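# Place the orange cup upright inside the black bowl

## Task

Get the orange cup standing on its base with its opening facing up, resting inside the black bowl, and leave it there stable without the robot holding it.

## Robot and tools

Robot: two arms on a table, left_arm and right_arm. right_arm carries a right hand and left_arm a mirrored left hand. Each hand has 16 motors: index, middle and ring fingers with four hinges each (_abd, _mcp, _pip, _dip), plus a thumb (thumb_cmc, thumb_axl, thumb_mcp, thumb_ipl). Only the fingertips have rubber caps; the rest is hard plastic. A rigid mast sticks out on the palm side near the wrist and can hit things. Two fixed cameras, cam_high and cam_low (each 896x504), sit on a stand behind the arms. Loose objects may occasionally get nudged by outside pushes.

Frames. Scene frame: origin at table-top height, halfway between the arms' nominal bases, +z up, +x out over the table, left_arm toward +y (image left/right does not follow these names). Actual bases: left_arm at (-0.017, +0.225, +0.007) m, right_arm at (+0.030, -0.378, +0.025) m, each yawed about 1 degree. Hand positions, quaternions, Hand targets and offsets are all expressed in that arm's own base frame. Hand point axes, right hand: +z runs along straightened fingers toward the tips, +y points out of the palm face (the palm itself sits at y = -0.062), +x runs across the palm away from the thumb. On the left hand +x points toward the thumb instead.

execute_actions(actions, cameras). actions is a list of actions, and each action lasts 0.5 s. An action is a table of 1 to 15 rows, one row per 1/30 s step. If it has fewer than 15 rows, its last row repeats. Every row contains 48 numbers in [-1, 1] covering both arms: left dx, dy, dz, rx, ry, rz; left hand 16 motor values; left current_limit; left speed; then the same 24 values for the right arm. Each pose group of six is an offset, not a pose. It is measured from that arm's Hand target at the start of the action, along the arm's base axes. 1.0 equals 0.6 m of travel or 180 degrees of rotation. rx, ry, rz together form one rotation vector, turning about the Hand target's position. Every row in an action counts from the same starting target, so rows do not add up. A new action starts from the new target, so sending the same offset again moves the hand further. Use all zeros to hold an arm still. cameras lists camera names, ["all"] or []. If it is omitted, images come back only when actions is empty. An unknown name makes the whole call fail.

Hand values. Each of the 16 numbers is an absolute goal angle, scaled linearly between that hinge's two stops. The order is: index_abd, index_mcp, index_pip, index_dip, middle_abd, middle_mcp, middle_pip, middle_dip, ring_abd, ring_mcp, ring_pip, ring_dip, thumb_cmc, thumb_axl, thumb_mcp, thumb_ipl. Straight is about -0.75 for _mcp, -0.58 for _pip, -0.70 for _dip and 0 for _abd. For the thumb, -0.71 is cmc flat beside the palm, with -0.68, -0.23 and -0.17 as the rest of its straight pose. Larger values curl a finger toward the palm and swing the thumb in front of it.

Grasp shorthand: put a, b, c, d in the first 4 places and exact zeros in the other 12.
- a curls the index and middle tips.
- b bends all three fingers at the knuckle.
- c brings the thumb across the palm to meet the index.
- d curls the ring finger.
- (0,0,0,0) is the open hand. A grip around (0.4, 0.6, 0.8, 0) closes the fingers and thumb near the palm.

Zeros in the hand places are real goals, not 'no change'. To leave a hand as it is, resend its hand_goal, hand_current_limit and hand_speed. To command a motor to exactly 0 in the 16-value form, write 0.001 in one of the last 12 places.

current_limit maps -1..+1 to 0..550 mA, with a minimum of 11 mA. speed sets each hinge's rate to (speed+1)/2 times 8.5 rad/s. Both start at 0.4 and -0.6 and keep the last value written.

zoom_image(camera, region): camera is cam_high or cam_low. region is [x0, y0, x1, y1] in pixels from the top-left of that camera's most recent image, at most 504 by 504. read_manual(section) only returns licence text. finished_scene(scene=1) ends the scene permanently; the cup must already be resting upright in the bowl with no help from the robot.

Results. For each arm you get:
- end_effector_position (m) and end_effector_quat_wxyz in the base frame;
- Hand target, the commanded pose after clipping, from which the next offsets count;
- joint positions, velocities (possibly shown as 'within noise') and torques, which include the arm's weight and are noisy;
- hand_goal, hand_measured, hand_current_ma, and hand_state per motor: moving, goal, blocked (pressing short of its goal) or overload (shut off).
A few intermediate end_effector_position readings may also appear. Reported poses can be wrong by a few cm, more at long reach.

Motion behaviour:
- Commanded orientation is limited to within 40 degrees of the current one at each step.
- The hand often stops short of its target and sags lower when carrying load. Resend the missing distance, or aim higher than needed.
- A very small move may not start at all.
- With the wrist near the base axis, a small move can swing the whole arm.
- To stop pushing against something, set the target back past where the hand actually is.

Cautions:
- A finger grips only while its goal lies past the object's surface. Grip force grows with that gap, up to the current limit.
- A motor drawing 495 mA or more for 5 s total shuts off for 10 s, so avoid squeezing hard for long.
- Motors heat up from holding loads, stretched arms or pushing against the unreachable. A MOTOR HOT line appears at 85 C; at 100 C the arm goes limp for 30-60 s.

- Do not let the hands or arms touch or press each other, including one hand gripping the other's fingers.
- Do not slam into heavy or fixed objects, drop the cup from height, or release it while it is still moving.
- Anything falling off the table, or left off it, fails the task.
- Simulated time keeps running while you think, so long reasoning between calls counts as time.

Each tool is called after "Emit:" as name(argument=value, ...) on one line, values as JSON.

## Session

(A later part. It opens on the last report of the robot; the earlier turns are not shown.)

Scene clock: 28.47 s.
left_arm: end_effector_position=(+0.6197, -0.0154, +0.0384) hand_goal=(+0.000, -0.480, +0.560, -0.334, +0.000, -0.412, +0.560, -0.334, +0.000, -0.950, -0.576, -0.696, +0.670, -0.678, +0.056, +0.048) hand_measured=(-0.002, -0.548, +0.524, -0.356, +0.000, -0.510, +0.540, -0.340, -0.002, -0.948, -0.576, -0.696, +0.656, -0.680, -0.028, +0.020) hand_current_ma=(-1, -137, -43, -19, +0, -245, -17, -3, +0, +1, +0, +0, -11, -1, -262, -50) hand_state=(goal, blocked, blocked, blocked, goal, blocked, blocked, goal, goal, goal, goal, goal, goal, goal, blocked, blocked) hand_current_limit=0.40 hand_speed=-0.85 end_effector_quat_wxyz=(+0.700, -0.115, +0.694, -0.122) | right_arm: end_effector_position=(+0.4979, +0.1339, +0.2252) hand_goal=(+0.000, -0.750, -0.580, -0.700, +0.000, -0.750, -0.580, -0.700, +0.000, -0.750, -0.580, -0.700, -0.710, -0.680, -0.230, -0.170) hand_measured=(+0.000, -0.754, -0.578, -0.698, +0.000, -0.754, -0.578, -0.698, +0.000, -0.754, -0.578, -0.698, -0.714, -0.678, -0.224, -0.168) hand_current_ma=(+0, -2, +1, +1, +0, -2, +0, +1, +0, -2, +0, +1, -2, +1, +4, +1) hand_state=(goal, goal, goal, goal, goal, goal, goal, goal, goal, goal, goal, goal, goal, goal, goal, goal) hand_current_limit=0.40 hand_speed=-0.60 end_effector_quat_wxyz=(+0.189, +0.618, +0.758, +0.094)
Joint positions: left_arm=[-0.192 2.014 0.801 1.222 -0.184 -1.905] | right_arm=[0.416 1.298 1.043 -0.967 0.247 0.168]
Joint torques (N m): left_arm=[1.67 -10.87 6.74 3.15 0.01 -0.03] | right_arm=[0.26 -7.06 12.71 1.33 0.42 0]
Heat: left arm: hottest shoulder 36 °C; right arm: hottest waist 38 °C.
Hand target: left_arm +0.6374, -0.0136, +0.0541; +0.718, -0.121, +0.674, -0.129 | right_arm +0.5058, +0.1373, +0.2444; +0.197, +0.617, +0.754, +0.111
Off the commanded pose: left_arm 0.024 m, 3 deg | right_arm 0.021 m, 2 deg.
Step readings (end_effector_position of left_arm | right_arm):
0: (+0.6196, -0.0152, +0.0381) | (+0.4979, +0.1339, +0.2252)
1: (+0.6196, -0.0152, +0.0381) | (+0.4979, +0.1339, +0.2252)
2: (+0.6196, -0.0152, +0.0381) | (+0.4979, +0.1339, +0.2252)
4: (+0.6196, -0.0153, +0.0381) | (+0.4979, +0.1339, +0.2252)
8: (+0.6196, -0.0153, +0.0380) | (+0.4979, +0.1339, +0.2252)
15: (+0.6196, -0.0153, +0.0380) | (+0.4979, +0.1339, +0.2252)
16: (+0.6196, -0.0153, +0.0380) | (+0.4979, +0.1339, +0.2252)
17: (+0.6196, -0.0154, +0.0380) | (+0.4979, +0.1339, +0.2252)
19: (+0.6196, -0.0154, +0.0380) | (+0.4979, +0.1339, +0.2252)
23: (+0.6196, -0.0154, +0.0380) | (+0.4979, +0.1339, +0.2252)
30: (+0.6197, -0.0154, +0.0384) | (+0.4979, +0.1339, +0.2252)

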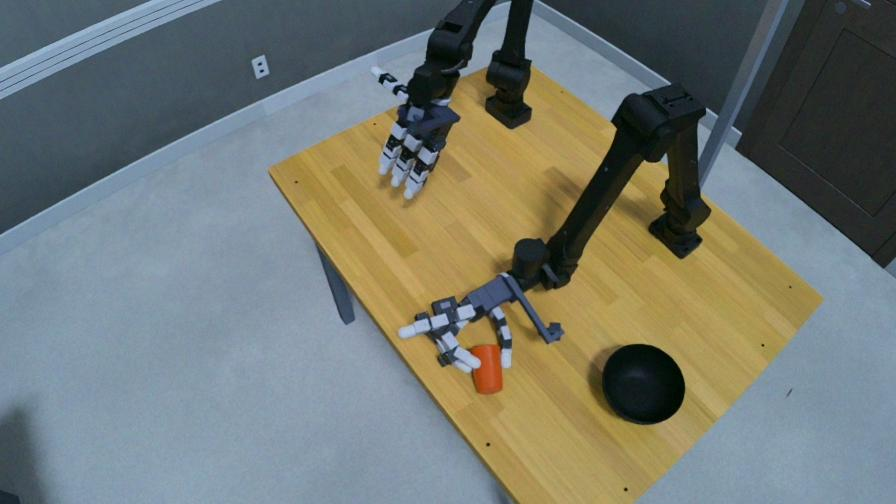

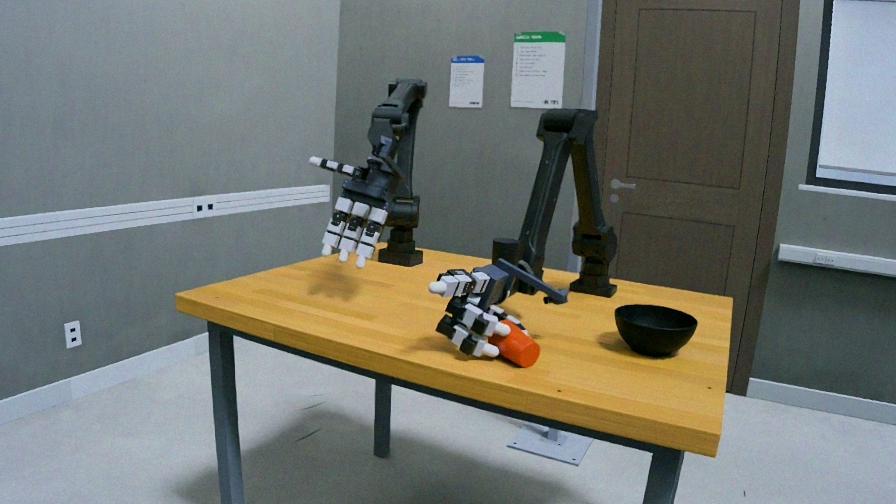

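Emit:
execute_actions(actions=[[[0,0,0.03,0,0,0, 0,-0.45,0.57,-0.32,0,-0.4,0.57,-0.32,0,-0.95,-0.576,-0.696,0.671,-0.677,0.09,0.06,0.4,-0.85, 0,0,0,0,0,0, 0,0,0,0,0,0,0,0,0,0,0,0,0,0,0,0,0.4,-0.6]],[[0,0,0.05,0,0,0, 0,-0.45,0.57,-0.32,0,-0.4,0.57,-0.32,0,-0.95,-0.576,-0.696,0.671,-0.677,0.09,0.06,0.4,-0.85, 0,0,0,0,0,0, 0,0,0,0,0,0,0,0,0,0,0,0,0,0,0,0,0.4,-0.6]],[[0,0,0.05,0,0,0, 0,-0.45,0.57,-0.32,0,-0.4,0.57,-0.32,0,-0.95,-0.576,-0.696,0.671,-0.677,0.09,0.06,0.4,-0.85, 0,0,0,0,0,0, 0,0,0,0,0,0,0,0,0,0,0,0,0,0,0,0,0.4,-0.6]]], cameras=["all"])

Emit:
zoom_image(camera="cam_low", region=[400, 200, 580, 380])

Emit:
zoom_image(camera="cam_high", region=[420, 250, 580, 410])

Scene clock: 33.57 s.
left_arm: end_effector_position=(+0.6220, -0.0159, +0.1098) hand_goal=(+0.000, -0.450, +0.570, -0.320, +0.000, -0.400, +0.570, -0.320, +0.000, -0.950, -0.576, -0.696, +0.670, -0.678, +0.090, +0.060) hand_measured=(-0.004, -0.544, +0.524, -0.356, +0.000, -0.504, +0.536, -0.338, -0.002, -0.948, -0.576, -0.696, +0.652, -0.680, -0.028, +0.020) hand_current_ma=(-1, -228, -65, -43, +0, -267, -40, -14, +0, +1, +0, +0, -14, -1, -385, -87) hand_state=(goal, blocked, blocked, blocked, goal, blocked, blocked, goal, goal, goal, goal, goal, goal, goal, blocked, blocked) hand_current_limit=0.40 hand_speed=-0.85 end_effector_quat_wxyz=(+0.702, -0.116, +0.691, -0.123) | right_arm: end_effector_position=(+0.4979, +0.1339, +0.2252) hand_goal=(+0.000, -0.750, -0.580, -0.700, +0.000, -0.750, -0.580, -0.700, +0.000, -0.750, -0.580, -0.700, -0.710, -0.680, -0.230, -0.170) hand_measured=(+0.000, -0.754, -0.578, -0.698, +0.000, -0.754, -0.578, -0.698, +0.000, -0.754, -0.578, -0.698, -0.714, -0.678, -0.224, -0.168) hand_current_ma=(+0, -2, +1, +1, +0, -2, +0, +1, +0, -2, +0, +1, -2, +1, +4, +1) hand_state=(goal, goal, goal, goal, goal, goal, goal, goal, goal, goal, goal, goal, goal, goal, goal, goal) hand_current_limit=0.40 hand_speed=-0.60 end_effector_quat_wxyz=(+0.189, +0.618, +0.758, +0.094)
Joint positions: left_arm=[-0.192 1.82 0.801 1.037 -0.184 -1.907] | right_arm=[0.416 1.298 1.043 -0.967 0.247 0.168]
Joint torques (N m): left_arm=[1.73 -11.34 7.86 2.15 0 -0.01] | right_arm=[0.26 -7.18 12.7 1.33 0.42 0]
Heat: left arm: hottest shoulder 36 °C; right arm: hottest waist 38 °C.
Hand target: left_arm +0.6374, -0.0136, +0.1320; +0.718, -0.121, +0.674, -0.129 | right_arm +0.5058, +0.1373, +0.2444; +0.197, +0.617, +0.754, +0.111
Off the commanded pose: left_arm 0.027 m, 3 deg | right_arm 0.021 m, 2 deg.
Step readings (end_effector_position of left_arm | right_arm):
0: (+0.6197, -0.0154, +0.0384) | (+0.4979, +0.1339, +0.2252)
1: (+0.6197, -0.0154, +0.0384) | (+0.4979, +0.1339, +0.2252)
2: (+0.6197, -0.0154, +0.0384) | (+0.4979, +0.1339, +0.2252)
4: (+0.6197, -0.0154, +0.0388) | (+0.4979, +0.1339, +0.2252)
8: (+0.6201, -0.0155, +0.0425) | (+0.4979, +0.1339, +0.2252)
15: (+0.6209, -0.0157, +0.0484) | (+0.4979, +0.1339, +0.2252)
16: (+0.6209, -0.0157, +0.0484) | (+0.4979, +0.1339, +0.2252)
17: (+0.6207, -0.0157, +0.0482) | (+0.4979, +0.1339, +0.2252)
19: (+0.6206, -0.0156, +0.0503) | (+0.4979, +0.1339, +0.2252)
23: (+0.6223, -0.0160, +0.0702) | (+0.4979, +0.1339, +0.2252)
30: (+0.6233, -0.0162, +0.0855) | (+0.4979, +0.1339, +0.2252)
31: (+0.6232, -0.0162, +0.0847) | (+0.4979, +0.1339, +0.2252)
32: (+0.6229, -0.0161, +0.0835) | (+0.4979, +0.1339, +0.2252)
34: (+0.6221, -0.0160, +0.0835) | (+0.4979, +0.1339, +0.2252)
38: (+0.6219, -0.0159, +0.0967) | (+0.4979, +0.1339, +0.2252)
45: (+0.6222, -0.0160, +0.1110) | (+0.4979, +0.1339, +0.2252)

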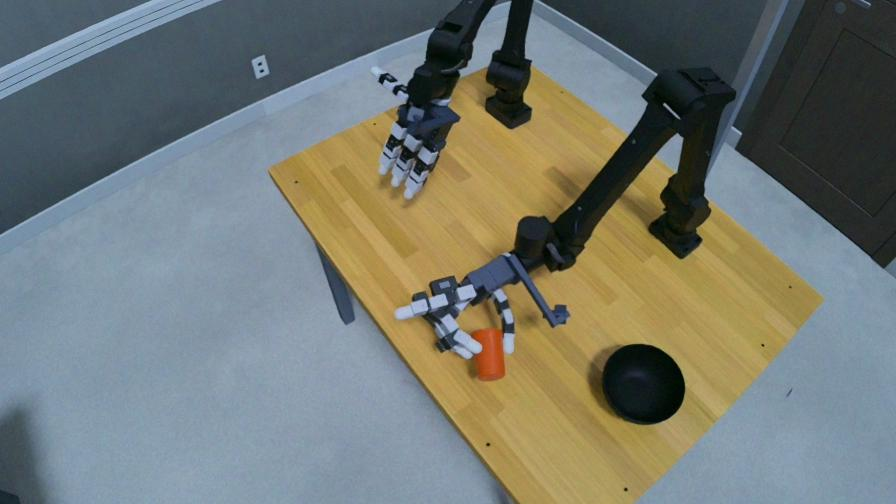

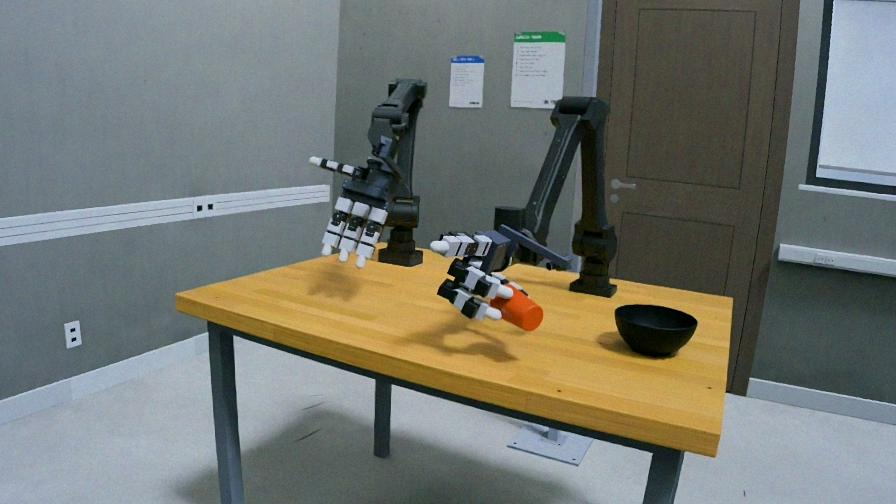

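Scaled by 2.800 from the camera's 896x504 image, which has a finer 1280x720 frame.

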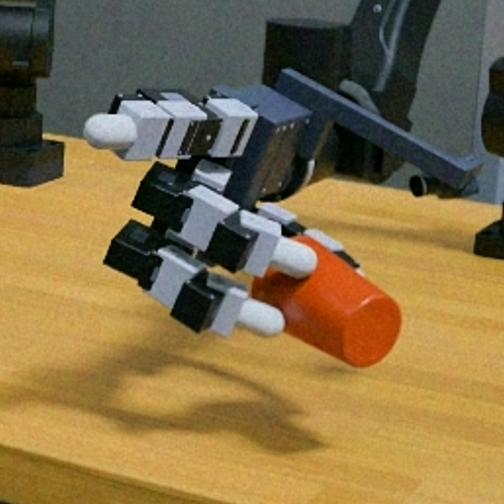

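Scaled by 3.150 from the camera's 896x504 image, which has a finer 1280x720 frame.

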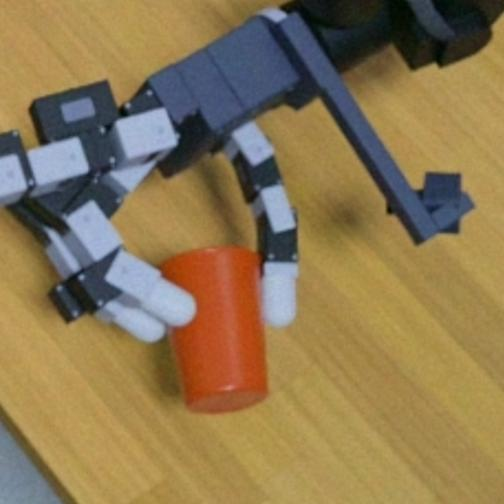

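Emit:
execute_actions(actions=[[[-0.018,0.022,0.025,-0.0197,0.0182,-0.0048, 0,-0.45,0.57,-0.32,0,-0.4,0.57,-0.32,0,-0.95,-0.576,-0.696,0.671,-0.677,0.09,0.06,0.4,-0.85, 0,0,0,0,0,0, 0,0,0,0,0,0,0,0,0,0,0,0,0,0,0,0,0.4,-0.6]],[[-0.0363,0.0448,0.025,-0.0394,0.0365,-0.0097, 0,-0.45,0.57,-0.32,0,-0.4,0.57,-0.32,0,-0.95,-0.576,-0.696,0.671,-0.677,0.09,0.06,0.4,-0.85, 0,0,0,0,0,0, 0,0,0,0,0,0,0,0,0,0,0,0,0,0,0,0,0.4,-0.6]],[[-0.0363,0.0448,0.025,-0.0394,0.0365,-0.0097, 0,-0.45,0.57,-0.32,0,-0.4,0.57,-0.32,0,-0.95,-0.576,-0.696,0.671,-0.677,0.09,0.06,0.4,-0.85, 0,0,0,0,0,0, 0,0,0,0,0,0,0,0,0,0,0,0,0,0,0,0,0.4,-0.6]],[[-0.0363,0.0448,0.025,-0.0394,0.0365,-0.0097, 0,-0.45,0.57,-0.32,0,-0.4,0.57,-0.32,0,-0.95,-0.576,-0.696,0.671,-0.677,0.09,0.06,0.4,-0.85, 0,0,0,0,0,0, 0,0,0,0,0,0,0,0,0,0,0,0,0,0,0,0,0.4,-0.6]]], cameras=["all"])

Scene clock: 38.27 s.
left_arm: end_effector_position=(+0.5370, +0.0722, +0.1512) hand_goal=(+0.000, -0.450, +0.570, -0.320, +0.000, -0.400, +0.570, -0.320, +0.000, -0.950, -0.576, -0.696, +0.670, -0.678, +0.090, +0.060) hand_measured=(-0.004, -0.544, +0.524, -0.356, +0.000, -0.502, +0.534, -0.338, -0.002, -0.946, -0.576, -0.696, +0.652, -0.682, -0.028, +0.020) hand_current_ma=(-1, -228, -65, -43, +0, -262, -42, -14, +0, +2, +0, +0, -15, -1, -385, -87) hand_state=(goal, blocked, blocked, blocked, goal, blocked, blocked, goal, goal, goal, goal, goal, goal, goal, blocked, blocked) hand_current_limit=0.40 hand_speed=-0.85 end_effector_quat_wxyz=(+0.489, -0.179, +0.820, -0.240) | right_arm: end_effector_position=(+0.4979, +0.1339, +0.2252) hand_goal=(+0.000, -0.750, -0.580, -0.700, +0.000, -0.750, -0.580, -0.700, +0.000, -0.750, -0.580, -0.700, -0.710, -0.680, -0.230, -0.170) hand_measured=(+0.000, -0.754, -0.578, -0.698, +0.000, -0.754, -0.578, -0.698, +0.000, -0.754, -0.578, -0.698, -0.714, -0.678, -0.224, -0.168) hand_current_ma=(+0, -2, +1, +1, +0, -2, +0, +1, +0, -2, +0, +1, -2, +1, +4, +1) hand_state=(goal, goal, goal, goal, goal, goal, goal, goal, goal, goal, goal, goal, goal, goal, goal, goal) hand_current_limit=0.40 hand_speed=-0.60 end_effector_quat_wxyz=(+0.189, +0.618, +0.758, +0.094)
Joint positions: left_arm=[0.132 1.356 0.816 0.094 0.34 -2.083] | right_arm=[0.416 1.298 1.043 -0.967 0.247 0.168]
Joint torques (N m): left_arm=[1.61 -8.06 12.1 2.07 0.13 -0.04] | right_arm=[0.26 -7 12.7 1.33 0.43 0]
Heat: left arm: hottest shoulder 37 °C; right arm: hottest waist 38 °C.
Hand target: left_arm +0.5613, +0.0801, +0.1920; +0.520, -0.259, +0.764, -0.281 | right_arm +0.5058, +0.1373, +0.2444; +0.197, +0.617, +0.754, +0.111
Off the commanded pose: left_arm 0.048 m, 13 deg | right_arm 0.021 m, 2 deg.
joint sent to its limit (left arm) — joint 6 (wrist roll), lower limit. The joint targets are off in orientation, not in position.
Step readings (end_effector_position of left_arm | right_arm):
0: (+0.6220, -0.0159, +0.1098) | (+0.4979, +0.1339, +0.2252)
1: (+0.6220, -0.0161, +0.1095) | (+0.4979, +0.1339, +0.2252)
2: (+0.6221, -0.0167, +0.1084) | (+0.4979, +0.1339, +0.2252)
4: (+0.6217, -0.0154, +0.1076) | (+0.4979, +0.1339, +0.2252)
8: (+0.6207, -0.0112, +0.1228) | (+0.4979, +0.1339, +0.2252)
15: (+0.6197, -0.0043, +0.1367) | (+0.4979, +0.1339, +0.2252)
16: (+0.6195, -0.0045, +0.1354) | (+0.4979, +0.1339, +0.2252)
17: (+0.6194, -0.0047, +0.1329) | (+0.4979, +0.1339, +0.2252)
19: (+0.6168, -0.0047, +0.1295) | (+0.4979, +0.1339, +0.2252)
23: (+0.6085, +0.0109, +0.1450) | (+0.4979, +0.1339, +0.2252)
30: (+0.6029, +0.0257, +0.1606) | (+0.4979, +0.1339, +0.2252)
31: (+0.6026, +0.0248, +0.1588) | (+0.4979, +0.1339, +0.2252)
32: (+0.6015, +0.0233, +0.1552) | (+0.4979, +0.1339, +0.2252)
34: (+0.5971, +0.0226, +0.1499) | (+0.4979, +0.1339, +0.2252)
38: (+0.5863, +0.0361, +0.1571) | (+0.4979, +0.1339, +0.2252)
45: (+0.5768, +0.0510, +0.1644) | (+0.4979, +0.1339, +0.2252)
46: (+0.5762, +0.0500, +0.1626) | (+0.4979, +0.1339, +0.2252)
47: (+0.5740, +0.0485, +0.1586) | (+0.4979, +0.1339, +0.2252)
49: (+0.5663, +0.0472, +0.1523) | (+0.4979, +0.1339, +0.2252)
53: (+0.5487, +0.0619, +0.1513) | (+0.4979, +0.1339, +0.2252)
60: (+0.5381, +0.0751, +0.1525) | (+0.4979, +0.1339, +0.2252)

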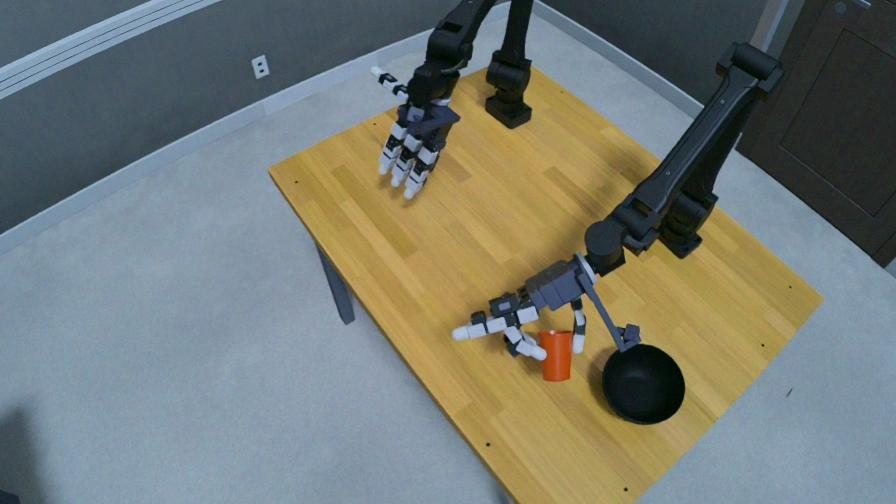

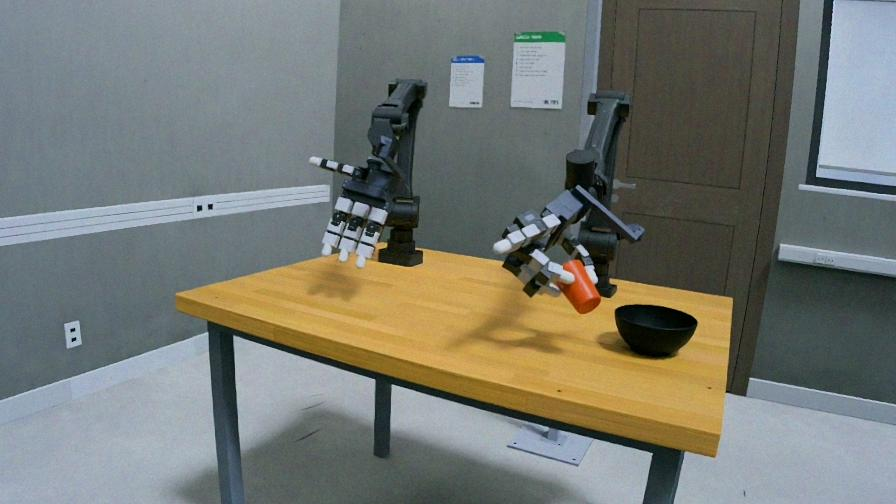

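Emit:
execute_actions(actions=[[[-0.0196,0.04,0,0.0127,0.0423,-0.0279, 0,-0.45,0.57,-0.32,0,-0.4,0.57,-0.32,0,-0.95,-0.576,-0.696,0.671,-0.677,0.09,0.06,0.4,-0.85, 0,0,0,0,0,0, 0,0,0,0,0,0,0,0,0,0,0,0,0,0,0,0,0.4,-0.6]],[[-0.0196,0.04,0,0.0127,0.0423,-0.0279, 0,-0.45,0.57,-0.32,0,-0.4,0.57,-0.32,0,-0.95,-0.576,-0.696,0.671,-0.677,0.09,0.06,0.4,-0.85, 0,0,0,0,0,0, 0,0,0,0,0,0,0,0,0,0,0,0,0,0,0,0,0.4,-0.6]]])

Scene clock: 41.10 s.
left_arm: end_effector_position=(+0.5131, +0.1173, +0.1580) hand_goal=(+0.000, -0.450, +0.570, -0.320, +0.000, -0.400, +0.570, -0.320, +0.000, -0.950, -0.576, -0.696, +0.670, -0.678, +0.090, +0.060) hand_measured=(-0.004, -0.544, +0.524, -0.356, +0.000, -0.502, +0.534, -0.338, -0.002, -0.944, -0.576, -0.696, +0.652, -0.682, -0.028, +0.020) hand_current_ma=(-1, -228, -65, -43, +0, -262, -42, -14, +0, +3, +0, +0, -15, -1, -385, -87) hand_state=(goal, blocked, blocked, blocked, goal, blocked, blocked, goal, goal, goal, goal, goal, goal, goal, blocked, blocked) hand_current_limit=0.40 hand_speed=-0.85 end_effector_quat_wxyz=(+0.368, -0.220, +0.865, -0.261) | right_arm: end_effector_position=(+0.4979, +0.1339, +0.2252) hand_goal=(+0.000, -0.750, -0.580, -0.700, +0.000, -0.750, -0.580, -0.700, +0.000, -0.750, -0.580, -0.700, -0.710, -0.680, -0.230, -0.170) hand_measured=(+0.000, -0.754, -0.578, -0.698, +0.000, -0.754, -0.578, -0.698, +0.000, -0.754, -0.578, -0.698, -0.714, -0.678, -0.224, -0.168) hand_current_ma=(+0, -2, +1, +1, +0, -2, +0, +1, +0, -2, +0, +1, -2, +1, +4, +1) hand_state=(goal, goal, goal, goal, goal, goal, goal, goal, goal, goal, goal, goal, goal, goal, goal, goal) hand_current_limit=0.40 hand_speed=-0.60 end_effector_quat_wxyz=(+0.189, +0.618, +0.758, +0.094)
Joint positions: left_arm=[0.273 1.386 1.01 -0.367 0.502 -2.02] | right_arm=[0.416 1.298 1.043 -0.967 0.247 0.168]
Joint torques (N m): left_arm=[1.38 -7.82 12.51 1.62 0.33 0.12] | right_arm=[0.32 -7 12.71 1.32 0.42 0]
Heat: left arm: hottest shoulder 37 °C; right arm: hottest waist 38 °C.
Hand target: left_arm +0.5377, +0.1281, +0.1920; +0.397, -0.205, +0.857, -0.258 | right_arm +0.5058, +0.1373, +0.2444; +0.197, +0.617, +0.754, +0.111
Off the commanded pose: left_arm 0.043 m, 4 deg | right_arm 0.021 m, 2 deg.
Step readings (end_effector_position of left_arm | right_arm):
0: (+0.5370, +0.0722, +0.1512) | (+0.4979, +0.1339, +0.2252)
1: (+0.5369, +0.0720, +0.1511) | (+0.4979, +0.1339, +0.2252)
2: (+0.5359, +0.0716, +0.1503) | (+0.4979, +0.1339, +0.2252)
4: (+0.5320, +0.0720, +0.1483) | (+0.4979, +0.1339, +0.2252)
8: (+0.5272, +0.0870, +0.1514) | (+0.4979, +0.1339, +0.2252)
15: (+0.5271, +0.0976, +0.1589) | (+0.4979, +0.1339, +0.2252)
16: (+0.5268, +0.0970, +0.1589) | (+0.4979, +0.1339, +0.2252)
17: (+0.5252, +0.0961, +0.1584) | (+0.4979, +0.1339, +0.2252)
19: (+0.5202, +0.0957, +0.1571) | (+0.4979, +0.1339, +0.2252)
23: (+0.5157, +0.1073, +0.1587) | (+0.4979, +0.1339, +0.2252)
30: (+0.5143, +0.1175, +0.1603) | (+0.4979, +0.1339, +0.2252)

Emit:
execute_actions(actions=[[[-0.0148,0.0378,0.0074,-0.0272,0.0319,-0.0008, 0,-0.45,0.57,-0.32,0,-0.4,0.57,-0.32,0,-0.95,-0.576,-0.696,0.671,-0.677,0.09,0.06,0.4,-0.85, 0,0,0,0,0,0, 0,0,0,0,0,0,0,0,0,0,0,0,0,0,0,0,0.4,-0.6]],[[-0.0148,0.0378,0.0074,-0.0272,0.0319,-0.0008, 0,-0.45,0.57,-0.32,0,-0.4,0.57,-0.32,0,-0.95,-0.576,-0.696,0.671,-0.677,0.09,0.06,0.4,-0.85, 0,0,0,0,0,0, 0,0,0,0,0,0,0,0,0,0,0,0,0,0,0,0,0.4,-0.6]],[[-0.0315,0.0281,0.0122,-0.0356,0.0237,0.0037, 0,-0.45,0.57,-0.32,0,-0.4,0.57,-0.32,0,-0.95,-0.576,-0.696,0.671,-0.677,0.09,0.06,0.4,-0.85, 0,0,0,0,0,0, 0,0,0,0,0,0,0,0,0,0,0,0,0,0,0,0,0.4,-0.6]],[[-0.0315,0.0281,0.0122,-0.0356,0.0237,0.0037, 0,-0.45,0.57,-0.32,0,-0.4,0.57,-0.32,0,-0.95,-0.576,-0.696,0.671,-0.677,0.09,0.06,0.4,-0.85, 0,0,0,0,0,0, 0,0,0,0,0,0,0,0,0,0,0,0,0,0,0,0,0.4,-0.6]]], cameras=["all"])

Scene clock: 45.10 s.
left_arm: end_effector_position=(+0.4646, +0.1947, +0.1908) hand_goal=(+0.000, -0.450, +0.570, -0.320, +0.000, -0.400, +0.570, -0.320, +0.000, -0.950, -0.576, -0.696, +0.670, -0.678, +0.090, +0.060) hand_measured=(-0.004, -0.544, +0.524, -0.356, +0.002, -0.502, +0.534, -0.338, -0.002, -0.942, -0.576, -0.696, +0.652, -0.682, -0.028, +0.020) hand_current_ma=(-1, -228, -66, -43, +0, -262, -43, -14, +0, +4, +0, +0, -15, -1, -385, -87) hand_state=(goal, blocked, blocked, blocked, goal, blocked, blocked, goal, goal, goal, goal, goal, goal, goal, blocked, blocked) hand_current_limit=0.40 hand_speed=-0.85 end_effector_quat_wxyz=(+0.171, -0.340, +0.841, -0.384) | right_arm: end_effector_position=(+0.4979, +0.1339, +0.2252) hand_goal=(+0.000, -0.750, -0.580, -0.700, +0.000, -0.750, -0.580, -0.700, +0.000, -0.750, -0.580, -0.700, -0.710, -0.680, -0.230, -0.170) hand_measured=(+0.000, -0.754, -0.578, -0.698, +0.000, -0.754, -0.578, -0.698, +0.000, -0.754, -0.578, -0.698, -0.714, -0.678, -0.224, -0.168) hand_current_ma=(+0, -2, +1, +1, +0, -2, +0, +1, +0, -2, +0, +1, -2, +1, +4, +1) hand_state=(goal, goal, goal, goal, goal, goal, goal, goal, goal, goal, goal, goal, goal, goal, goal, goal) hand_current_limit=0.40 hand_speed=-0.60 end_effector_quat_wxyz=(+0.189, +0.618, +0.758, +0.094)
Joint positions: left_arm=[0.556 1.601 1.423 -1.112 0.832 -1.907] | right_arm=[0.416 1.298 1.043 -0.967 0.247 0.168]
Joint torques (N m): left_arm=[1.14 -10.05 11.78 0.47 0.82 0] | right_arm=[0.26 -7.12 12.71 1.36 0.42 0]
Heat: left arm: hottest shoulder 37 °C; right arm: hottest elbow 39 °C.
Hand target: left_arm +0.4822, +0.2072, +0.2157; +0.198, -0.324, +0.844, -0.380 | right_arm +0.5058, +0.1373, +0.2444; +0.197, +0.617, +0.754, +0.111
Off the commanded pose: left_arm 0.033 m, 4 deg | right_arm 0.021 m, 2 deg.
Step readings (end_effector_position of left_arm | right_arm):
0: (+0.5131, +0.1174, +0.1580) | (+0.4979, +0.1339, +0.2252)
1: (+0.5133, +0.1171, +0.1584) | (+0.4979, +0.1339, +0.2252)
2: (+0.5121, +0.1161, +0.1582) | (+0.4979, +0.1339, +0.2252)
4: (+0.5096, +0.1153, +0.1592) | (+0.4979, +0.1339, +0.2252)
8: (+0.5086, +0.1295, +0.1642) | (+0.4979, +0.1339, +0.2252)
15: (+0.5068, +0.1407, +0.1667) | (+0.4979, +0.1339, +0.2252)
16: (+0.5065, +0.1401, +0.1663) | (+0.4979, +0.1339, +0.2252)
17: (+0.5053, +0.1387, +0.1663) | (+0.4979, +0.1339, +0.2252)
19: (+0.5027, +0.1373, +0.1671) | (+0.4979, +0.1339, +0.2252)
23: (+0.5021, +0.1505, +0.1701) | (+0.4979, +0.1339, +0.2252)
30: (+0.4989, +0.1620, +0.1712) | (+0.4979, +0.1339, +0.2252)
31: (+0.4986, +0.1613, +0.1713) | (+0.4979, +0.1339, +0.2252)
32: (+0.4973, +0.1596, +0.1719) | (+0.4979, +0.1339, +0.2252)
34: (+0.4933, +0.1565, +0.1743) | (+0.4979, +0.1339, +0.2252)
38: (+0.4871, +0.1669, +0.1795) | (+0.4979, +0.1339, +0.2252)
45: (+0.4820, +0.1787, +0.1815) | (+0.4979, +0.1339, +0.2252)
46: (+0.4819, +0.1781, +0.1815) | (+0.4979, +0.1339, +0.2252)
47: (+0.4806, +0.1765, +0.1823) | (+0.4979, +0.1339, +0.2252)
49: (+0.4769, +0.1735, +0.1851) | (+0.4979, +0.1339, +0.2252)
53: (+0.4707, +0.1833, +0.1895) | (+0.4979, +0.1339, +0.2252)
60: (+0.4646, +0.1949, +0.1900) | (+0.4979, +0.1339, +0.2252)

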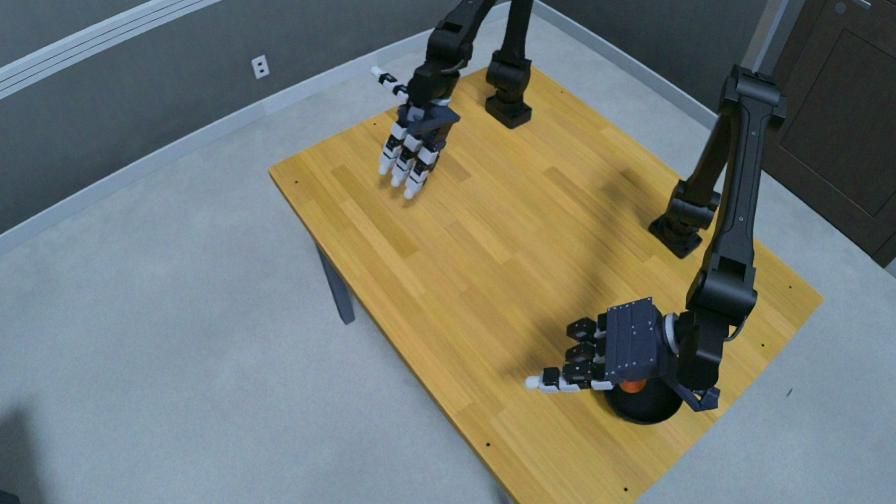

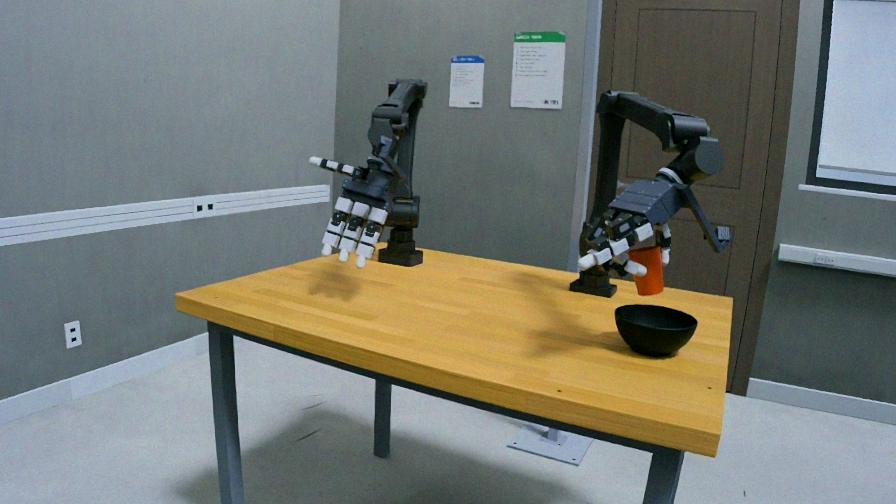

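Emit:
execute_actions(actions=[[[-0.0324,0.0259,-0.004,-0.0417,0.0148,0.0129, 0,-0.45,0.57,-0.32,0,-0.4,0.57,-0.32,0,-0.95,-0.576,-0.696,0.671,-0.677,0.09,0.06,0.4,-0.85, 0,0,0,0,0,0, 0,0,0,0,0,0,0,0,0,0,0,0,0,0,0,0,0.4,-0.6]],[[-0.0324,0.0259,-0.004,-0.0417,0.0148,0.0129, 0,-0.45,0.57,-0.32,0,-0.4,0.57,-0.32,0,-0.95,-0.576,-0.696,0.671,-0.677,0.09,0.06,0.4,-0.85, 0,0,0,0,0,0, 0,0,0,0,0,0,0,0,0,0,0,0,0,0,0,0,0.4,-0.6]]], cameras=["all"])

Emit:
zoom_image(camera="cam_low", region=[560, 200, 740, 380])

Emit:
zoom_image(camera="cam_high", region=[550, 280, 740, 450])

Scene clock: 46.83 s.
left_arm: end_effector_position=(+0.4290, +0.2257, +0.1894) hand_goal=(+0.000, -0.450, +0.570, -0.320, +0.000, -0.400, +0.570, -0.320, +0.000, -0.950, -0.576, -0.696, +0.670, -0.678, +0.090, +0.060) hand_measured=(-0.004, -0.544, +0.524, -0.356, +0.002, -0.502, +0.534, -0.338, -0.002, -0.942, -0.576, -0.696, +0.652, -0.682, -0.028, +0.020) hand_current_ma=(-1, -228, -66, -43, +0, -262, -43, -14, +0, +5, +0, +0, -14, -1, -385, -87) hand_state=(goal, blocked, blocked, blocked, goal, blocked, blocked, goal, goal, goal, goal, goal, goal, goal, blocked, blocked) hand_current_limit=0.40 hand_speed=-0.85 end_effector_quat_wxyz=(+0.104, -0.414, +0.775, -0.467) | right_arm: end_effector_position=(+0.4979, +0.1339, +0.2252) hand_goal=(+0.000, -0.750, -0.580, -0.700, +0.000, -0.750, -0.580, -0.700, +0.000, -0.750, -0.580, -0.700, -0.710, -0.680, -0.230, -0.170) hand_measured=(+0.000, -0.754, -0.578, -0.698, +0.000, -0.754, -0.578, -0.698, +0.000, -0.754, -0.578, -0.698, -0.714, -0.678, -0.224, -0.168) hand_current_ma=(+0, -2, +1, +1, +0, -2, +0, +1, +0, -2, +0, +1, -2, +1, +4, +1) hand_state=(goal, goal, goal, goal, goal, goal, goal, goal, goal, goal, goal, goal, goal, goal, goal, goal) hand_current_limit=0.40 hand_speed=-0.60 end_effector_quat_wxyz=(+0.189, +0.618, +0.758, +0.094)
Joint positions: left_arm=[0.704 1.71 1.513 -1.363 0.998 -1.854] | right_arm=[0.416 1.298 1.043 -0.967 0.247 0.168]
Joint torques (N m): left_arm=[1.03 -11.16 11.06 -0.14 1 -0.05] | right_arm=[0.32 -7 12.7 1.33 0.42 0.01]
Heat: left arm: hottest shoulder 37 °C; right arm: hottest elbow 39 °C.
Hand target: left_arm +0.4433, +0.2382, +0.2109; +0.130, -0.398, +0.781, -0.463 | right_arm +0.5058, +0.1373, +0.2444; +0.197, +0.617, +0.754, +0.111
Off the commanded pose: left_arm 0.029 m, 4 deg | right_arm 0.021 m, 2 deg.
Step readings (end_effector_position of left_arm | right_arm):
0: (+0.4646, +0.1947, +0.1907) | (+0.4979, +0.1339, +0.2252)
1: (+0.4646, +0.1943, +0.1907) | (+0.4979, +0.1339, +0.2252)
2: (+0.4640, +0.1927, +0.1917) | (+0.4979, +0.1339, +0.2252)
4: (+0.4618, +0.1899, +0.1941) | (+0.4979, +0.1339, +0.2252)
8: (+0.4537, +0.1999, +0.1930) | (+0.4979, +0.1339, +0.2252)
15: (+0.4459, +0.2102, +0.1869) | (+0.4979, +0.1339, +0.2252)
16: (+0.4458, +0.2097, +0.1872) | (+0.4979, +0.1339, +0.2252)
17: (+0.4453, +0.2081, +0.1887) | (+0.4979, +0.1339, +0.2252)
19: (+0.4437, +0.2052, +0.1927) | (+0.4979, +0.1339, +0.2252)
23: (+0.4365, +0.2145, +0.1939) | (+0.4979, +0.1339, +0.2252)
30: (+0.4282, +0.2253, +0.1875) | (+0.4979, +0.1339, +0.2252)

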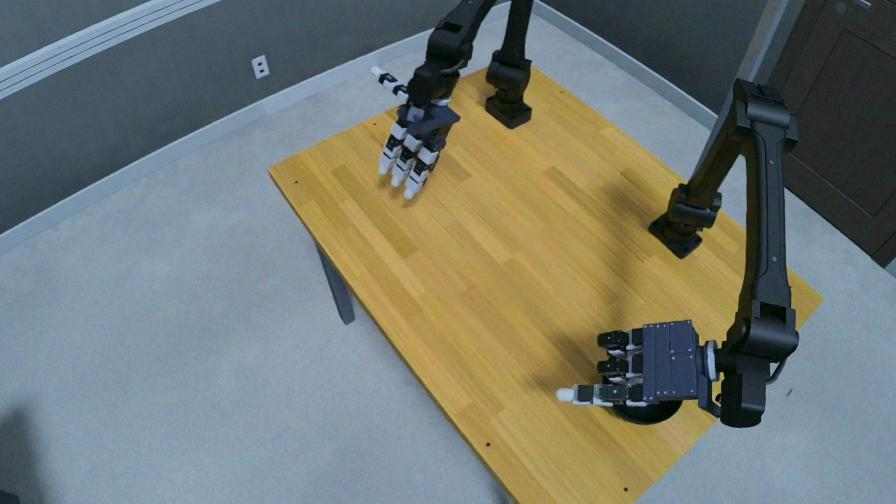

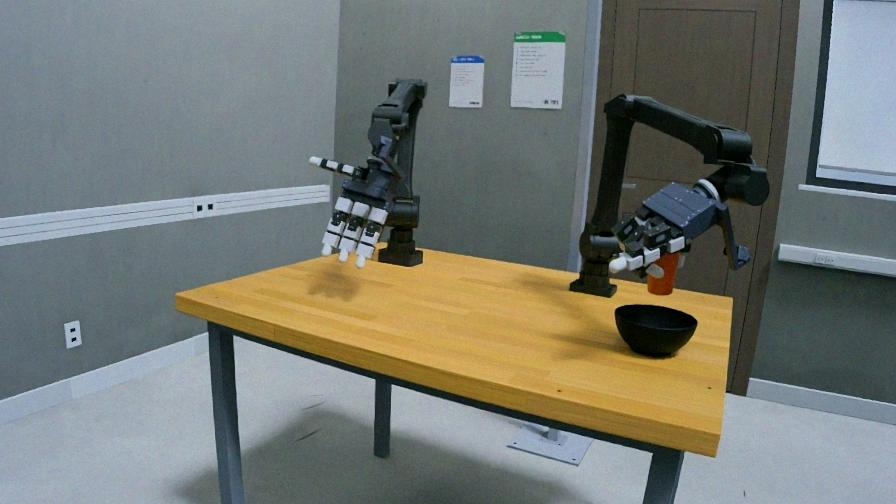

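Scaled by 2.800 from the camera's 896x504 image, which has a finer 1280x720 frame.

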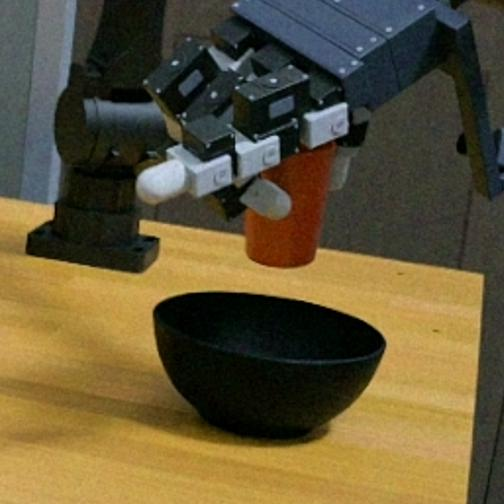

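Scaled by 2.653 from the camera's 896x504 image, which has a finer 1280x720 frame.

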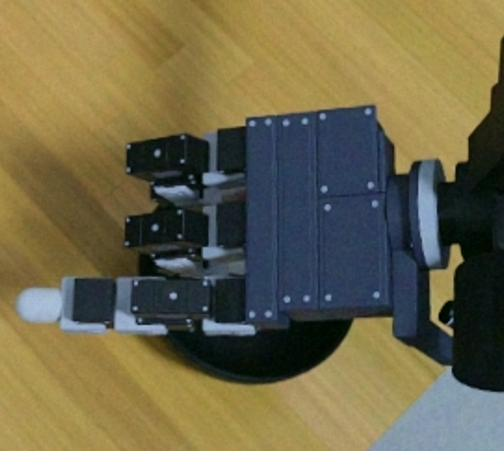

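Emit:
execute_actions(actions=[[[0,0,0,0,0,0, 0,-0.42,0.57,-0.32,0,-0.6,0.4,-0.4,0,-0.95,-0.576,-0.696,0.671,-0.677,0.09,0.06,0.4,-0.8, 0,0,0,0,0,0, 0,0,0,0,0,0,0,0,0,0,0,0,0,0,0,0,0.4,-0.6]],[[0,0,0,-0.0168,-0.0145,0, 0,-0.41,0.57,-0.32,0,-0.9,-0.3,-0.6,0,-0.95,-0.576,-0.696,0.671,-0.677,0.09,0.06,0.4,-0.75, 0,0,0,0,0,0, 0,0,0,0,0,0,0,0,0,0,0,0,0,0,0,0,0.4,-0.6]]], cameras=["all"])

Emit:
zoom_image(camera="cam_low", region=[560, 200, 740, 380])

Scene clock: 51.37 s.
left_arm: end_effector_position=(+0.4335, +0.2218, +0.1935) hand_goal=(+0.000, -0.410, +0.570, -0.320, +0.000, -0.900, -0.300, -0.600, +0.000, -0.950, -0.576, -0.696, +0.670, -0.678, +0.090, +0.060) hand_measured=(-0.004, -0.524, +0.520, -0.356, +0.002, -0.880, -0.292, -0.598, -0.002, -0.942, -0.576, -0.696, +0.698, -0.670, -0.028, +0.020) hand_current_ma=(-1, -317, -77, -43, +0, +18, +3, +1, +0, +5, +0, +0, +30, +6, -385, -87) hand_state=(goal, blocked, blocked, blocked, goal, goal, goal, goal, goal, goal, goal, goal, blocked, goal, blocked, blocked) hand_current_limit=0.40 hand_speed=-0.75 end_effector_quat_wxyz=(+0.113, -0.400, +0.762, -0.496) | right_arm: end_effector_position=(+0.4979, +0.1339, +0.2252) hand_goal=(+0.000, -0.750, -0.580, -0.700, +0.000, -0.750, -0.580, -0.700, +0.000, -0.750, -0.580, -0.700, -0.710, -0.680, -0.230, -0.170) hand_measured=(+0.000, -0.754, -0.578, -0.698, +0.000, -0.754, -0.578, -0.698, +0.000, -0.754, -0.578, -0.698, -0.714, -0.678, -0.224, -0.168) hand_current_ma=(+0, -2, +1, +1, +0, -2, +0, +1, +0, -2, +0, +1, -2, +1, +4, +1) hand_state=(goal, goal, goal, goal, goal, goal, goal, goal, goal, goal, goal, goal, goal, goal, goal, goal) hand_current_limit=0.40 hand_speed=-0.60 end_effector_quat_wxyz=(+0.189, +0.618, +0.758, +0.094)
Joint positions: left_arm=[0.713 1.717 1.513 -1.377 1.068 -1.818] | right_arm=[0.416 1.298 1.043 -0.967 0.247 0.168]
Joint velocities: left_arm=[-0.005 0.005 0.002 -0.002 -0.007 -0.154] | right_arm=[within noise]
Joint torques (N m): left_arm=[2.14 -10.93 10.62 -0.2 1.09 -0.03] | right_arm=[0.26 -7 12.7 1.32 0.42 0]
Heat: left arm: hottest shoulder 37 °C; right arm: hottest elbow 39 °C.
Hand target: left_arm +0.4433, +0.2382, +0.2108; +0.137, -0.391, +0.766, -0.492 | right_arm +0.5058, +0.1373, +0.2444; +0.197, +0.617, +0.754, +0.111
Off the commanded pose: left_arm 0.026 m, 3 deg | right_arm 0.021 m, 2 deg.
Step readings (end_effector_position of left_arm | right_arm):
0: (+0.4290, +0.2257, +0.1894) | (+0.4979, +0.1339, +0.2252)
1: (+0.4290, +0.2257, +0.1894) | (+0.4979, +0.1339, +0.2252)
2: (+0.4290, +0.2257, +0.1894) | (+0.4979, +0.1339, +0.2252)
4: (+0.4290, +0.2257, +0.1894) | (+0.4979, +0.1339, +0.2252)
8: (+0.4290, +0.2257, +0.1894) | (+0.4979, +0.1339, +0.2252)
15: (+0.4291, +0.2257, +0.1894) | (+0.4979, +0.1339, +0.2252)
16: (+0.4292, +0.2255, +0.1895) | (+0.4979, +0.1339, +0.2252)
17: (+0.4303, +0.2241, +0.1906) | (+0.4979, +0.1339, +0.2252)
19: (+0.4327, +0.2213, +0.1931) | (+0.4979, +0.1339, +0.2252)
23: (+0.4337, +0.2205, +0.1954) | (+0.4979, +0.1339, +0.2252)
30: (+0.4335, +0.2215, +0.1939) | (+0.4979, +0.1339, +0.2252)

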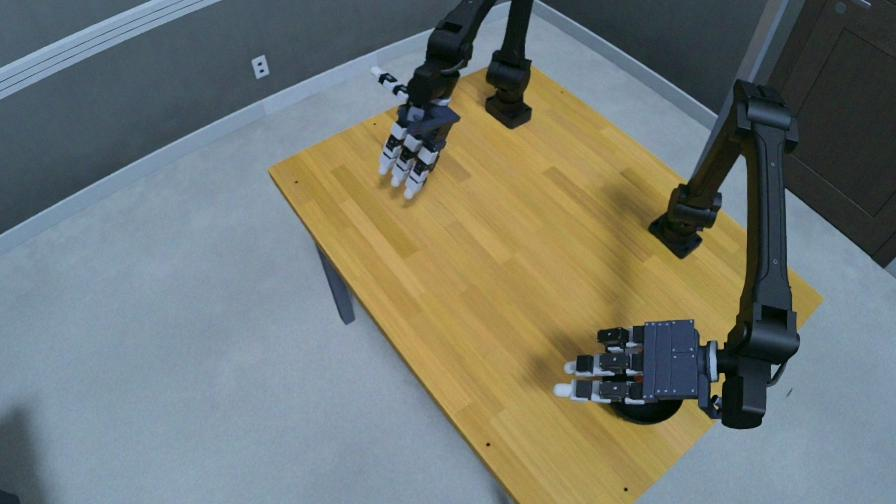

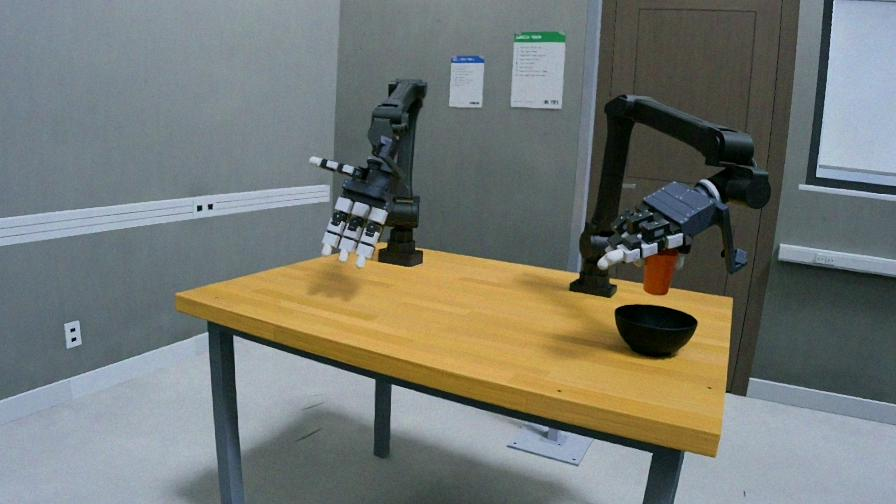

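Scaled by 2.800 from the camera's 896x504 image, which has a finer 1280x720 frame.

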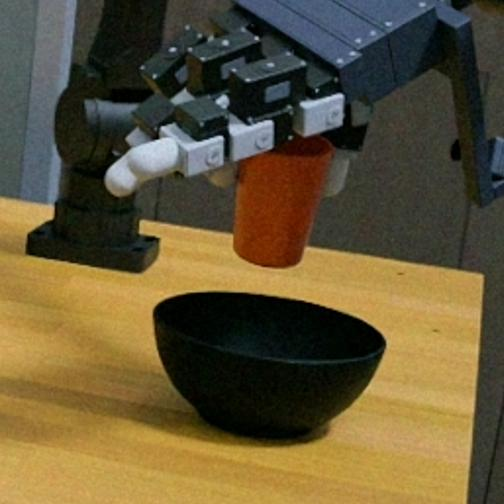

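Emit:
execute_actions(actions=[[[-0.0245,0.021,-0.025,-0.0168,-0.0145,0, 0,-0.41,0.57,-0.32,0,-0.9,-0.5,-0.65,0,-0.95,-0.576,-0.696,0.671,-0.677,0.09,0.06,0.4,-0.75, 0,0,0,0,0,0, 0,0,0,0,0,0,0,0,0,0,0,0,0,0,0,0,0.4,-0.6]],[[0,0,-0.045,0,0,0, 0,-0.41,0.57,-0.32,0,-0.9,-0.5,-0.65,0,-0.95,-0.576,-0.696,0.671,-0.677,0.09,0.06,0.4,-0.75, 0,0,0,0,0,0, 0,0,0,0,0,0,0,0,0,0,0,0,0,0,0,0,0.4,-0.6]]], cameras=["all"])

Emit:
zoom_image(camera="cam_low", region=[560, 220, 740, 380])

Scene clock: 53.00 s.
left_arm: end_effector_position=(+0.4282, +0.2497, +0.1717) hand_goal=(+0.000, -0.410, +0.570, -0.320, +0.000, -0.900, -0.500, -0.650, +0.000, -0.950, -0.576, -0.696, +0.670, -0.678, +0.090, +0.060) hand_measured=(-0.004, -0.524, +0.520, -0.356, +0.002, -0.880, -0.492, -0.648, -0.002, -0.940, -0.576, -0.696, +0.698, -0.670, -0.028, +0.020) hand_current_ma=(-1, -316, -77, -43, +0, +18, +4, +1, +0, +5, +0, +0, +31, +6, -385, -87) hand_state=(goal, blocked, blocked, blocked, goal, goal, goal, goal, goal, goal, goal, goal, blocked, goal, blocked, blocked) hand_current_limit=0.40 hand_speed=-0.75 end_effector_quat_wxyz=(+0.140, -0.386, +0.748, -0.521) | right_arm: end_effector_position=(+0.4979, +0.1339, +0.2252) hand_goal=(+0.000, -0.750, -0.580, -0.700, +0.000, -0.750, -0.580, -0.700, +0.000, -0.750, -0.580, -0.700, -0.710, -0.680, -0.230, -0.170) hand_measured=(+0.000, -0.754, -0.578, -0.698, +0.000, -0.754, -0.578, -0.698, +0.000, -0.754, -0.578, -0.698, -0.714, -0.678, -0.224, -0.168) hand_current_ma=(+0, -2, +1, +1, +0, -2, +0, +1, +0, -2, +0, +1, -2, +1, +4, +1) hand_state=(goal, goal, goal, goal, goal, goal, goal, goal, goal, goal, goal, goal, goal, goal, goal, goal) hand_current_limit=0.40 hand_speed=-0.60 end_effector_quat_wxyz=(+0.189, +0.618, +0.758, +0.094)
Joint positions: left_arm=[0.78 1.769 1.506 -1.396 1.137 -1.687] | right_arm=[0.416 1.298 1.043 -0.967 0.247 0.168]
Joint torques (N m): left_arm=[1.03 -11.58 6.13 0.4 1.15 -0.02] | right_arm=[0.26 -7.06 12.7 1.33 0.42 0]
Heat: left arm: hottest shoulder 37 °C; right arm: hottest elbow 39 °C.
Hand target: left_arm +0.4287, +0.2509, +0.1688; +0.144, -0.383, +0.749, -0.521 | right_arm +0.5058, +0.1373, +0.2444; +0.197, +0.617, +0.754, +0.111
Off the commanded pose: left_arm 0.003 m, 1 deg | right_arm 0.021 m, 2 deg.
Step readings (end_effector_position of left_arm | right_arm):
0: (+0.4335, +0.2218, +0.1935) | (+0.4979, +0.1339, +0.2252)
1: (+0.4336, +0.2218, +0.1936) | (+0.4979, +0.1339, +0.2252)
2: (+0.4342, +0.2214, +0.1944) | (+0.4979, +0.1339, +0.2252)
4: (+0.4344, +0.2223, +0.1962) | (+0.4979, +0.1339, +0.2252)
8: (+0.4279, +0.2342, +0.1935) | (+0.4979, +0.1339, +0.2252)
15: (+0.4218, +0.2434, +0.1854) | (+0.4979, +0.1339, +0.2252)
16: (+0.4218, +0.2435, +0.1850) | (+0.4979, +0.1339, +0.2252)
17: (+0.4222, +0.2437, +0.1844) | (+0.4979, +0.1339, +0.2252)
19: (+0.4238, +0.2453, +0.1829) | (+0.4979, +0.1339, +0.2252)
23: (+0.4277, +0.2492, +0.1779) | (+0.4979, +0.1339, +0.2252)
30: (+0.4280, +0.2495, +0.1718) | (+0.4979, +0.1339, +0.2252)

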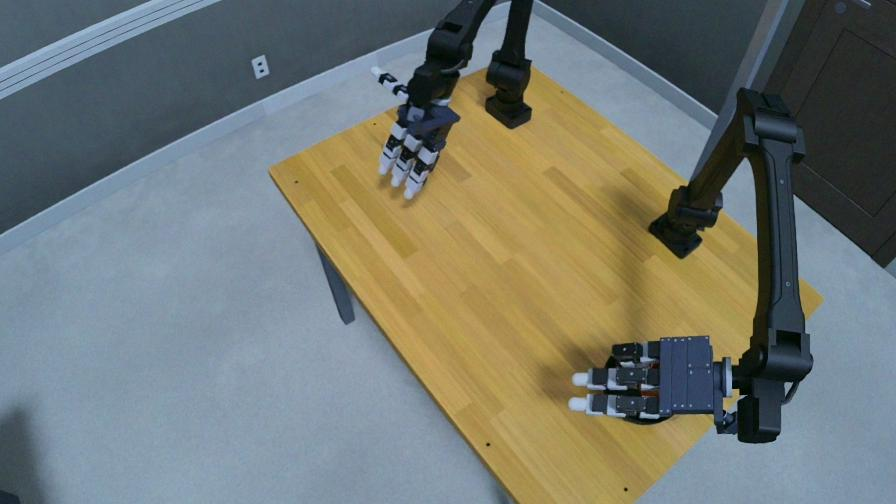

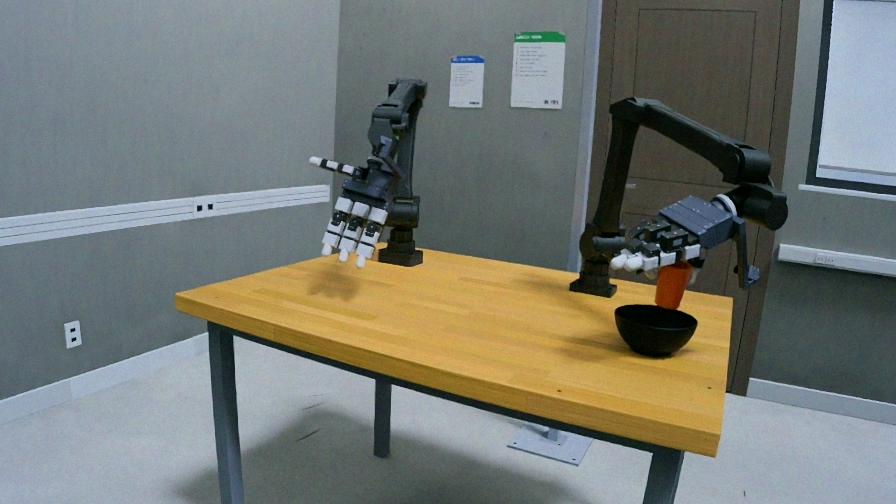

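Scaled by 2.800 from the camera's 896x504 image, which has a finer 1280x720 frame.

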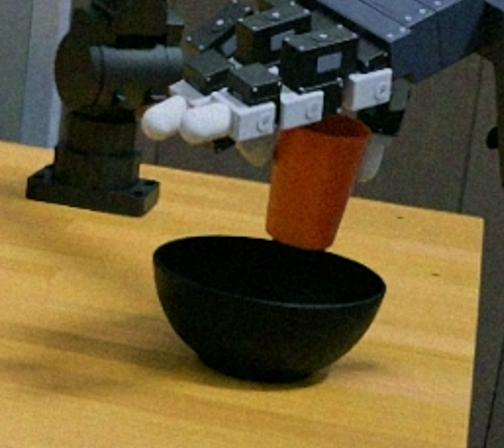

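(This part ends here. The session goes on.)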